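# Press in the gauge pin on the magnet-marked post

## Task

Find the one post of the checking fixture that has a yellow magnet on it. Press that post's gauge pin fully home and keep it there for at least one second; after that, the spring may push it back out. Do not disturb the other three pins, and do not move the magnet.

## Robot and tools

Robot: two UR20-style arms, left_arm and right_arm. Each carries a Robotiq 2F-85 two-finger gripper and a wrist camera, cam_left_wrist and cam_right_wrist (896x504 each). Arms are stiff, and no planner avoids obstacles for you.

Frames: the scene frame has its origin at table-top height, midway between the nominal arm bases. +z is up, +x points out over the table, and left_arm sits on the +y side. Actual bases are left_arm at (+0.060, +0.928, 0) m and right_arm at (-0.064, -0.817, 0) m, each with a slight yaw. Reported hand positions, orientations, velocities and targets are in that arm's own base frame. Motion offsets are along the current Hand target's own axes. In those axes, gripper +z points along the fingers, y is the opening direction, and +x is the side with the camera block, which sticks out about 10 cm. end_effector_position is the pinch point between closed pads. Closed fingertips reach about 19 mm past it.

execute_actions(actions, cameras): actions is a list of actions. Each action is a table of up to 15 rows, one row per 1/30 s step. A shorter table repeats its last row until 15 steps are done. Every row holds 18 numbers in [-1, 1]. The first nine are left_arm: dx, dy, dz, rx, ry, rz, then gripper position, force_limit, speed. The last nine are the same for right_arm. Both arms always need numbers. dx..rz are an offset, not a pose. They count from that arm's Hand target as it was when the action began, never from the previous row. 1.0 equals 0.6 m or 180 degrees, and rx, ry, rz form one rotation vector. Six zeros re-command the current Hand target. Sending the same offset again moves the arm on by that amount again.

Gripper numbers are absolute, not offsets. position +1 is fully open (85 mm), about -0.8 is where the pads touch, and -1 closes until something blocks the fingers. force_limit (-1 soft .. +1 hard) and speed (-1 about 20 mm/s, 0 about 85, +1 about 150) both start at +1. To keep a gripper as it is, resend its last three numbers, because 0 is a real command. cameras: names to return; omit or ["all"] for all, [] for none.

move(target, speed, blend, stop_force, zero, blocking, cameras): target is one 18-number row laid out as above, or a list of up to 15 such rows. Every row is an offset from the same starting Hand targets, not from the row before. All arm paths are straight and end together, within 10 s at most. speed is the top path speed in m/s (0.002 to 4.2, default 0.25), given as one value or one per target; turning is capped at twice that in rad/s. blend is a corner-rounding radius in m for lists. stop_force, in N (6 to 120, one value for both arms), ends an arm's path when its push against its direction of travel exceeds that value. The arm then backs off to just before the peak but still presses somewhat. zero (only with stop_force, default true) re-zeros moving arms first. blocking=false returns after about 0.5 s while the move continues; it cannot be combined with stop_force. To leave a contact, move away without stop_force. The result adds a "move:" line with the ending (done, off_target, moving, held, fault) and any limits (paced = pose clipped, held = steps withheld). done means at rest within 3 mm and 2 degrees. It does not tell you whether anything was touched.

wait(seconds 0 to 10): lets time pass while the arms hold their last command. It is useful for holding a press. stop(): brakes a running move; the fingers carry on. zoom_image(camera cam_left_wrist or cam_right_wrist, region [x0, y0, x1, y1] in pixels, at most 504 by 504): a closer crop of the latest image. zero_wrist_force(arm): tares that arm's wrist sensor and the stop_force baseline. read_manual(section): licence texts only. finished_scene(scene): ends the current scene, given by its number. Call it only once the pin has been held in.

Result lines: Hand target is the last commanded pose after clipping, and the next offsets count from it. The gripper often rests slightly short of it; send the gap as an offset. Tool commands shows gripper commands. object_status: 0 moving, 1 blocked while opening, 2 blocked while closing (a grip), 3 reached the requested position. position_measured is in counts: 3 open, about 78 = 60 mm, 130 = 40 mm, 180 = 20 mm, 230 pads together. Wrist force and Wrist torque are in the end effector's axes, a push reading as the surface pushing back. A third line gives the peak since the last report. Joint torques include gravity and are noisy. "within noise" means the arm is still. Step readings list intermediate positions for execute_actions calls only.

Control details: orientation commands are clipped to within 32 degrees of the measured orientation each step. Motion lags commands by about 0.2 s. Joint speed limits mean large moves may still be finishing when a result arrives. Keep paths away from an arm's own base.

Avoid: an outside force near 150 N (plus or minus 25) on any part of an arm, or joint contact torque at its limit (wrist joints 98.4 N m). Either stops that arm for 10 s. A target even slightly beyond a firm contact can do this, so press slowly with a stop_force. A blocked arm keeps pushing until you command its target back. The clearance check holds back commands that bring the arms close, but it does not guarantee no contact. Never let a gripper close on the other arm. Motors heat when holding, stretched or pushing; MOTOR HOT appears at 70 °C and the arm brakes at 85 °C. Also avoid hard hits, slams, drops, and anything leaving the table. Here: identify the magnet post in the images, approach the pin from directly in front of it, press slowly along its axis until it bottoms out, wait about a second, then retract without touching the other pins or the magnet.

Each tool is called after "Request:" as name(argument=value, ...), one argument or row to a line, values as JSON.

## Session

Request:
execute_actions(
  actions=[],
)

Scene clock: 0.00 s.
left_arm: end_effector_position=(+0.3071, -0.4220, +0.1602) position_measured=3 object_status=3 end_effector_quat_wxyz=(+0.066, +0.956, -0.074, +0.275) | right_arm: end_effector_position=(+0.4900, -0.3027, +0.2369) position_measured=3 object_status=3 end_effector_quat_wxyz=(+0.548, -0.467, -0.511, -0.471)
Joint positions: left_arm=[-1.763 -1.739 2.857 -2.766 -1.003 1.555] | right_arm=[2.511 -2.074 -2.06 -2.212 2.389 -0.015]
Joint velocities: within noise
Joint torques (N m): no reading
Motor temperatures (°C): left_arm=[24 35 26 38 34 33] | right_arm=[28 35 35 36 33 38]
Wrist force (N): no reading
Wrist torque (N m): no reading
Wrist force, peak (N): no reading
Hand target: left_arm +0.3071, -0.4220, +0.1602; +0.066, +0.956, -0.074, +0.275 | right_arm +0.4900, -0.3027, +0.2369; +0.548, -0.467, -0.511, -0.471
Tool commands: left_gripper/position=+1.0 left_gripper/force_limit=+1.0 left_gripper/speed=+1.0 right_gripper/position=+1.0 right_gripper/force_limit=+1.0 right_gripper/speed=+1.0
camera_calibration:
cam_left_wrist: T_world_to_cam=[[-0.285835, -0.958093, 0.0188626, -0.30276], [-0.929607, 0.27245, -0.248197, 0.463413], [0.232657, -0.0884782, -0.968526, 0.172428], [0, 0, 0, 1]] pos_world=[0.304136, -0.401073, 0.28773]
cam_right_wrist: T_world_to_cam=[[0.978979, 0.0562001, -0.196068, -0.399553], [-0.174505, -0.266853, -0.947807, 0.238768], [-0.105588, 0.962097, -0.251436, 0.530477], [0, 0, 0, 1]] pos_world=[0.488832, -0.424199, 0.281347]

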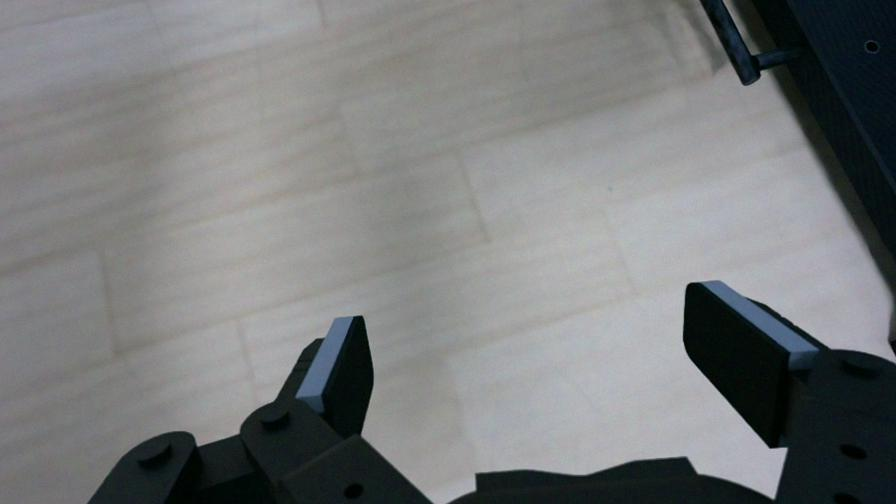

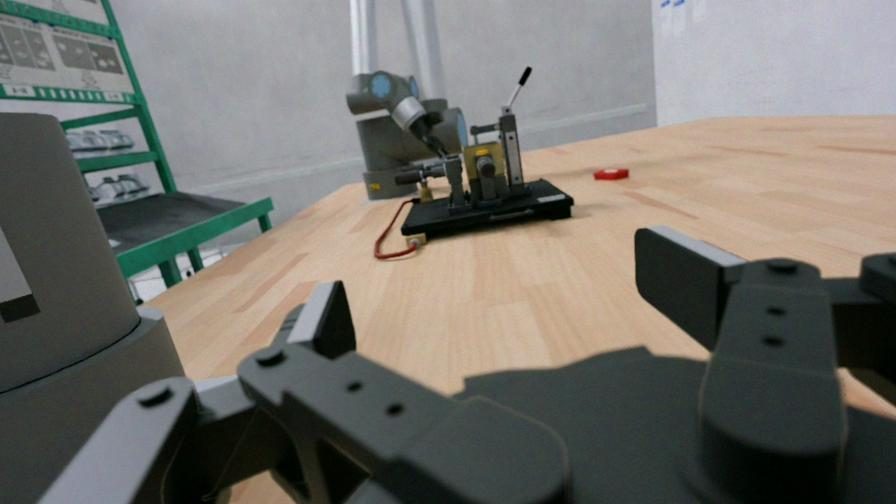

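Request:
zoom_image(
  camera="cam_right_wrist",
  region=[360, 50, 600, 260],
)

Scaled by 2.100 from the camera's 896x504 image, which has a finer 1280x720 frame.

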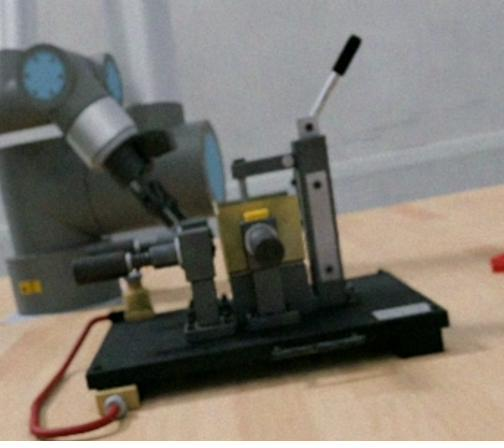

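Request:
move(
  target=[0,0,0,0,0,0,1,1,1,0.1325,0.155,0.911,-0.09,-0.26,0.025,-0.82,-1,0],
  speed=0.4,
  cameras=["cam_right_wrist"],
)

Scene clock: 3.47 s.
left_arm: end_effector_position=(+0.3071, -0.4220, +0.1602) position_measured=3 object_status=3 end_effector_quat_wxyz=(+0.066, +0.956, -0.074, +0.275) | right_arm: end_effector_position=(+0.5193, +0.2476, +0.3368) position_measured=231 object_status=3 end_effector_quat_wxyz=(-0.249, +0.704, +0.598, +0.291)
Joint positions: left_arm=[-1.763 -1.739 2.857 -2.766 -1.003 1.555] | right_arm=[3.598 -1.43 -2.667 -0.09 2.187 2.36]
Joint velocities: within noise
Joint torques (N m): left_arm=[-0.79 -12.41 -55.9 -9.61 3.55 -1.1] | right_arm=[21.07 46.27 51.48 16.16 -0.86 6.19]
Motor temperatures (°C): left_arm=[24 35 26 38 34 33] | right_arm=[28 35 35 36 33 38]
Wrist force (N): left_arm=[0.0 0.3 0.1] | right_arm=[0.1 1.6 2.0]
Wrist torque (N m): left_arm=[0.07 0.01 0.01] | right_arm=[0.64 0.04 -0.21]
Wrist force, peak (N): left_arm=[0.0 0.1 -0.5] | right_arm=[4.3 2.1 3.8]
Hand target: left_arm +0.3071, -0.4220, +0.1602; +0.066, +0.956, -0.074, +0.275 | right_arm +0.5193, +0.2477, +0.3368; -0.249, +0.704, +0.598, +0.291
Off the commanded pose: left_arm 0.000 m, 0 deg | right_arm 0.000 m, 0 deg.
move: done
camera_calibration:
cam_right_wrist: T_world_to_cam=[[0.944417, -0.321715, -0.0676494, -0.371333], [-0.31502, -0.826752, -0.466094, 0.534881], [0.0940203, 0.461498, -0.882145, 0.262029], [0, 0, 0, 1]] pos_world=[0.494555, 0.201825, 0.455332]
Images, in order (width x height): cam_right_wrist 896x504.

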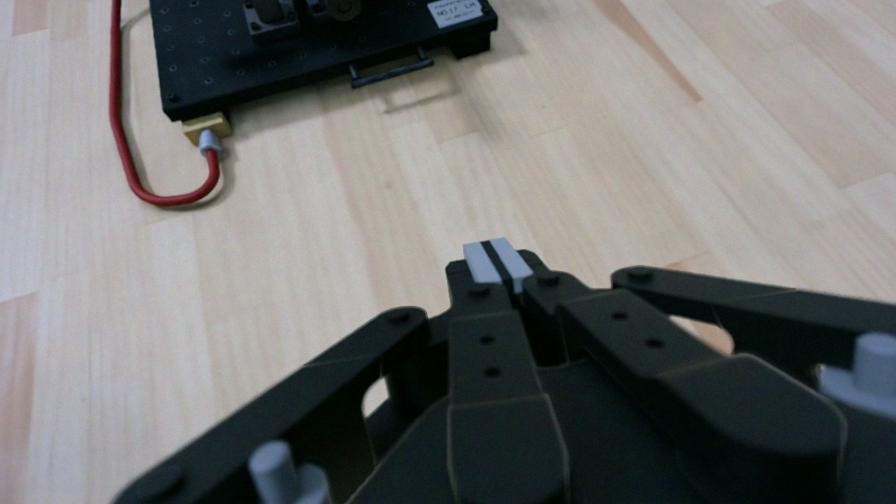

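Request:
zoom_image(
  camera="cam_right_wrist",
  region=[130, 0, 530, 150],
)

Scaled by 1.260 from the camera's 896x504 image, which has a finer 1280x720 frame.

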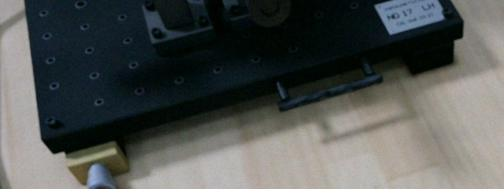

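Request:
move(
  target=[0,0,0,0,0,0,1,1,1,0.215,-0.0983,0.613,0.029,0,-0.029,-0.82,-1,0],
  speed=0.35,
  cameras=["cam_right_wrist"],
)

Scene clock: 6.03 s.
left_arm: end_effector_position=(+0.3071, -0.4220, +0.1602) position_measured=3 object_status=3 end_effector_quat_wxyz=(+0.066, +0.956, -0.074, +0.275) | right_arm: end_effector_position=(+0.5174, +0.6039, +0.1685) position_measured=231 object_status=3 end_effector_quat_wxyz=(-0.267, +0.664, +0.642, +0.275)
Joint positions: left_arm=[-1.763 -1.739 2.857 -2.766 -1.003 1.555] | right_arm=[4.09 -1.992 -2.556 0.529 1.976 2.701]
Joint velocities: within noise
Joint torques (N m): left_arm=[-3.94 -15.2 -53.79 -9.79 3.66 -1.43] | right_arm=[27.11 90.93 41.24 15.41 -1.56 6.28]
Motor temperatures (°C): left_arm=[24 35 26 38 34 33] | right_arm=[28 35 35 36 33 38]
Wrist force (N): left_arm=[0.0 0.1 -0.1] | right_arm=[0.0 0.3 2.4]
Wrist torque (N m): left_arm=[0.03 0.00 0.00] | right_arm=[0.62 0.04 -0.08]
Wrist force, peak (N): left_arm=[-0.1 -0.5 -0.2] | right_arm=[1.6 0.4 5.8]
Hand target: left_arm +0.3071, -0.4220, +0.1602; +0.066, +0.956, -0.074, +0.275 | right_arm +0.5175, +0.6041, +0.1684; -0.267, +0.664, +0.642, +0.275
Off the commanded pose: left_arm 0.000 m, 0 deg | right_arm 0.000 m, 0 deg.
move: done
camera_calibration:
cam_right_wrist: T_world_to_cam=[[0.977913, -0.197846, -0.0674076, -0.358501], [-0.206186, -0.860268, -0.46629, 0.71434], [0.034265, 0.469889, -0.88206, -0.0249323], [0, 0, 0, 1]] pos_world=[0.498725, 0.555311, 0.286932]
Images, in order (width x height): cam_right_wrist 896x504.

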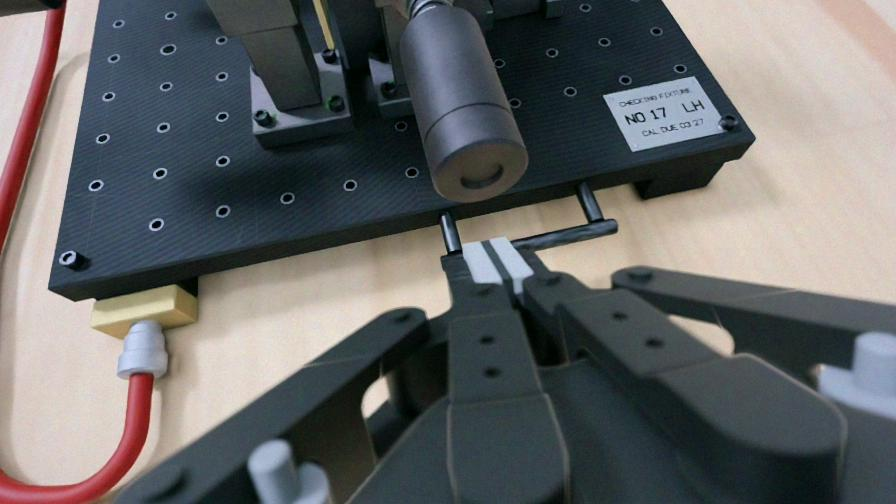

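Request:
move(
  target=[0,0,0,0,0,0,1,1,1,0,0,-0.1,0,0.12,0,-0.82,-1,0],
  speed=0.4,
  cameras=["cam_right_wrist"],
)

Scene clock: 9.23 s.
left_arm: end_effector_position=(+0.3071, -0.4220, +0.1602) position_measured=3 object_status=3 end_effector_quat_wxyz=(+0.066, +0.956, -0.074, +0.275) | right_arm: end_effector_position=(+0.5161, +0.5616, +0.2108) position_measured=231 object_status=3 end_effector_quat_wxyz=(-0.383, +0.601, +0.581, +0.395)
Joint positions: left_arm=[-1.763 -1.739 2.857 -2.766 -1.003 1.555] | right_arm=[3.968 -2.202 -2.591 1.134 2.214 2.814]
Joint velocities: within noise
Joint torques (N m): left_arm=[-0.29 -14.02 -52.16 -9.75 3.59 -0.93] | right_arm=[-17.3 119.37 14.67 15.5 6.85 6.48]
Motor temperatures (°C): left_arm=[24 35 26 38 34 33] | right_arm=[28 35 35 36 33 38]
Wrist force (N): left_arm=[0.0 0.0 0.1] | right_arm=[-0.6 0.9 1.1]
Wrist torque (N m): left_arm=[0.00 0.00 0.00] | right_arm=[0.48 0.15 -0.06]
Wrist force, peak (N): left_arm=[0.0 -0.2 -0.4] | right_arm=[1.5 0.6 3.3]
Hand target: left_arm +0.3071, -0.4220, +0.1602; +0.066, +0.956, -0.074, +0.275 | right_arm +0.5161, +0.5616, +0.2108; -0.383, +0.601, +0.581, +0.395
Off the commanded pose: left_arm 0.000 m, 0 deg | right_arm 0.000 m, 0 deg.
move: done
camera_calibration:
cam_right_wrist: T_world_to_cam=[[0.979035, -0.161854, -0.123669, -0.371687], [-0.198855, -0.627919, -0.752445, 0.623422], [0.0441319, 0.761262, -0.64694, -0.185968], [0, 0, 0, 1]] pos_world=[0.496072, 0.47287, 0.302814]
Images, in order (width x height): cam_right_wrist 896x504.

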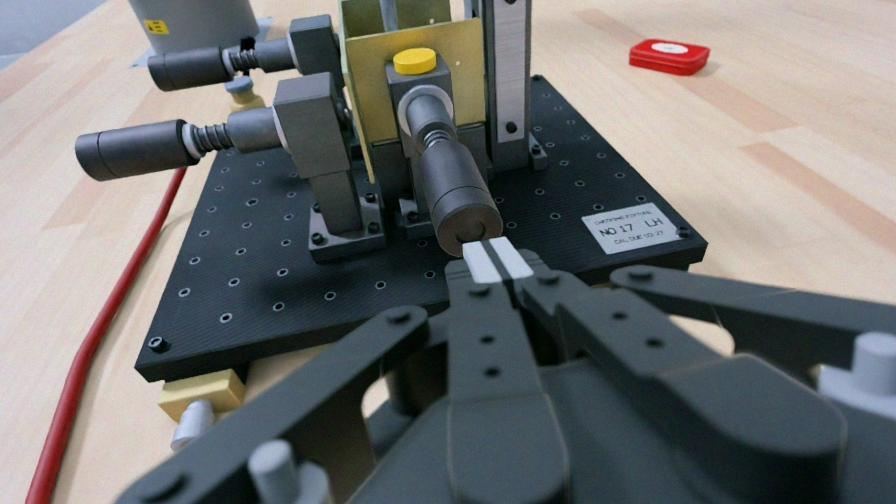

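Request:
move(
  target=[
    [0,0,0,0,0,0,1,1,1,-0.048,0.0025,0.0998,0,0,0,-0.82,-1,0],
    [0,0,0,0,0,0,1,1,1,-0.0269,0.0007,0.1488,0,0,0,-0.82,-1,0],
    [0,0,0,0,0,0,1,1,1,-0.0051,-0.0012,0.1994,0,0,0,-0.82,-1,0],
  ],
  speed=[0.12,0.035,0.008],
  stop_force=38,
  cameras=["cam_right_wrist"],
)

Request:
wait(
  seconds=0.7,
  cameras=[],
)

Scene clock: 14.63 s.
left_arm: end_effector_position=(+0.3071, -0.4220, +0.1602) position_measured=3 object_status=3 end_effector_quat_wxyz=(+0.066, +0.956, -0.074, +0.275) | right_arm: end_effector_position=(+0.5189, +0.6488, +0.1606) position_measured=231 object_status=3 end_effector_quat_wxyz=(-0.383, +0.601, +0.581, +0.395)
Joint positions: left_arm=[-1.763 -1.739 2.857 -2.766 -1.003 1.555] | right_arm=[4.065 -2.301 -2.509 1.184 2.129 2.87]
Joint velocities: within noise
Joint torques (N m): left_arm=[-4.73 -8.92 -53.72 -9.09 3.93 -1.16] | right_arm=[0.27 145.8 20.39 10.54 5.33 -7.41]
Motor temperatures (°C): left_arm=[24 35 26 38 34 33] | right_arm=[28 35 35 36 33 38]
Wrist force (N): left_arm=[-0.2 -0.2 -0.1] | right_arm=[-13.4 -5.2 -41.9]
Wrist torque (N m): left_arm=[-0.03 0.03 0.00] | right_arm=[0.77 -0.13 -0.10]
Wrist force, peak (N): left_arm=[0.5 0.1 -0.3] | right_arm=[-21.4 -4.4 -68.1]
Hand target: left_arm +0.3071, -0.4220, +0.1602; +0.066, +0.956, -0.074, +0.275 | right_arm +0.5189, +0.6488, +0.1606; -0.383, +0.601, +0.581, +0.395 (not the last commanded pose)
Off the commanded pose: left_arm 0.000 m, 0 deg | right_arm 0.021 m, 0 deg.
move: contact (right_arm); path passed 2 of 3 targets
camera_calibration:
cam_right_wrist: T_world_to_cam=[[0.979013, -0.161918, -0.123761, -0.366468], [-0.198962, -0.627842, -0.752481, 0.640917], [0.0441383, 0.761312, -0.646881, -0.28492], [0, 0, 0, 1]] pos_world=[0.498872, 0.55997, 0.252614]
Images, in order (width x height): cam_right_wrist 896x504.

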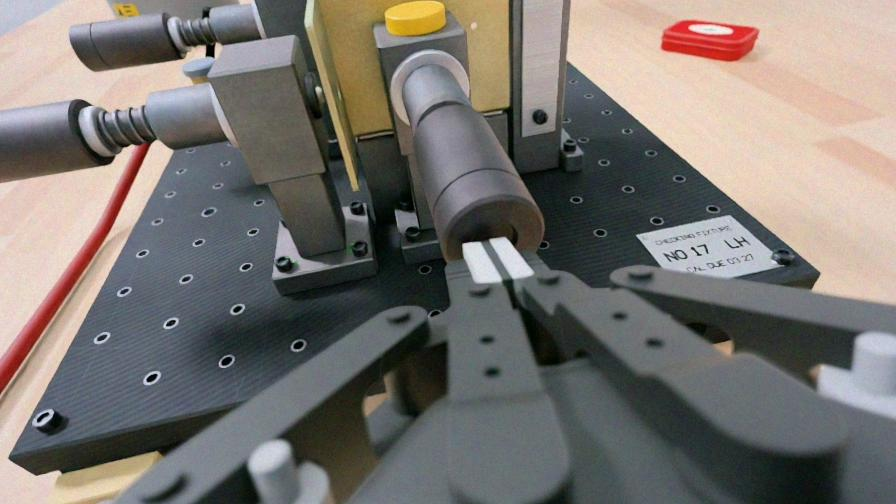

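Scene clock: 15.33 s.
left_arm: end_effector_position=(+0.3071, -0.4220, +0.1602) position_measured=3 object_status=3 end_effector_quat_wxyz=(+0.066, +0.956, -0.074, +0.275) | right_arm: end_effector_position=(+0.5189, +0.6488, +0.1606) position_measured=231 object_status=3 end_effector_quat_wxyz=(-0.383, +0.601, +0.581, +0.395)
Joint positions: left_arm=[-1.763 -1.739 2.857 -2.766 -1.003 1.555] | right_arm=[4.065 -2.301 -2.509 1.184 2.129 2.87]
Joint velocities: within noise
Joint torques (N m): left_arm=[0.5 -8.52 -55.14 -10.08 3.22 -0.91] | right_arm=[-5.42 138.06 19.56 11.59 5.07 -7.27]
Motor temperatures (°C): left_arm=[24 35 26 38 34 33] | right_arm=[28 35 35 36 33 38]
Wrist force (N): left_arm=[0.1 -0.1 0.1] | right_arm=[-12.9 -5.4 -40.2]
Wrist torque (N m): left_arm=[-0.02 -0.02 0.00] | right_arm=[0.73 -0.08 -0.10]
Wrist force, peak (N): left_arm=[0.0 0.3 -0.4] | right_arm=[-12.6 -5.4 -42.5]
Hand target: left_arm +0.3071, -0.4220, +0.1602; +0.066, +0.956, -0.074, +0.275 | right_arm +0.5189, +0.6488, +0.1606; -0.383, +0.601, +0.581, +0.395 (not the last commanded pose)
Tool commands: left_gripper/position=+1.0 left_gripper/force_limit=+1.0 left_gripper/speed=+1.0 right_gripper/position=-0.82 right_gripper/force_limit=-1.0 right_gripper/speed=+0.0
Off the commanded pose: left_arm 0.000 m, 0 deg | right_arm 0.021 m, 0 deg.
wait: 0.70 s; at rest by 0.17 s
No camera images: "cameras" was empty.

Request:
wait(
  seconds=0.2,
  cameras=[],
)

Request:
move(
  target=[0,0,0,0,0,0,1,1,1,-0.0198,0.0017,-0.046,0,0,0,-0.82,-1,0],
  speed=0.1,
  cameras=[],
)

Request:
finished_scene(
  scene=3,
)

Scene clock: 15.67 s.
left_arm: end_effector_position=(+0.3071, -0.4220, +0.1602) position_measured=3 object_status=3 end_effector_quat_wxyz=(+0.066, +0.956, -0.074, +0.275) | right_arm: end_effector_position=(+0.5189, +0.6488, +0.1606) position_measured=231 object_status=3 end_effector_quat_wxyz=(-0.383, +0.601, +0.581, +0.395)
Joint positions: left_arm=[-1.763 -1.739 2.857 -2.766 -1.003 1.555] | right_arm=[4.065 -2.302 -2.509 1.184 2.129 2.87]
Joint velocities: within noise
Joint torques (N m): left_arm=[1.14 -11.71 -56.72 -9.34 3.46 -1.72] | right_arm=[4.12 131.21 20.59 11.95 4.32 -7.21]
Motor temperatures (°C): left_arm=[24 35 26 38 34 33] | right_arm=[28 35 35 36 33 38]
Wrist force (N): left_arm=[-0.1 -0.2 -0.1] | right_arm=[-12.6 -5.5 -39.9]
Wrist torque (N m): left_arm=[-0.04 0.03 0.00] | right_arm=[0.71 -0.08 -0.10]
Wrist force, peak (N): left_arm=[-0.3 0.1 -0.3] | right_arm=[-12.3 -5.4 -40.4]
Hand target: left_arm +0.3071, -0.4220, +0.1602; +0.066, +0.956, -0.074, +0.275 | right_arm +0.5189, +0.6488, +0.1606; -0.383, +0.601, +0.581, +0.395 (not the last commanded pose)
Tool commands: left_gripper/position=+1.0 left_gripper/force_limit=+1.0 left_gripper/speed=+1.0 right_gripper/position=-0.82 right_gripper/force_limit=-1.0 right_gripper/speed=+0.0
Off the commanded pose: left_arm 0.000 m, 0 deg | right_arm 0.021 m, 0 deg.
wait: 0.20 s; at rest by 0.03 s
No camera images: "cameras" was empty.

Scene clock: 16.50 s.
left_arm: end_effector_position=(+0.3071, -0.4220, +0.1602) position_measured=3 object_status=3 end_effector_quat_wxyz=(+0.066, +0.956, -0.074, +0.275) | right_arm: end_effector_position=(+0.5190, +0.6189, +0.1606) position_measured=231 object_status=3 end_effector_quat_wxyz=(-0.383, +0.601, +0.581, +0.395)
Joint positions: left_arm=[-1.763 -1.739 2.857 -2.766 -1.003 1.555] | right_arm=[4.033 -2.304 -2.535 1.201 2.158 2.852]
Joint velocities: within noise
Joint torques (N m): left_arm=[-0.18 -11.78 -56.12 -10.05 3.35 -1.2] | right_arm=[-17.9 122.2 -15.62 13.1 5.92 -7.31]
Motor temperatures (°C): left_arm=[24 35 26 38 34 33] | right_arm=[28 35 35 36 33 38]
Wrist force (N): left_arm=[0.0 -0.1 0.1] | right_arm=[0.0 0.0 2.0]
Wrist torque (N m): left_arm=[-0.01 0.00 0.00] | right_arm=[0.36 -0.12 0.00]
Wrist force, peak (N): left_arm=[0.0 0.2 -0.4] | right_arm=[-12.1 -5.2 -39.9]
Hand target: left_arm +0.3071, -0.4220, +0.1602; +0.066, +0.956, -0.074, +0.275 | right_arm +0.5190, +0.6187, +0.1606; -0.383, +0.601, +0.581, +0.395
Off the commanded pose: left_arm 0.000 m, 0 deg | right_arm 0.000 m, 0 deg.
move: done
No camera images: "cameras" was empty.

The scene is finished: the task was done.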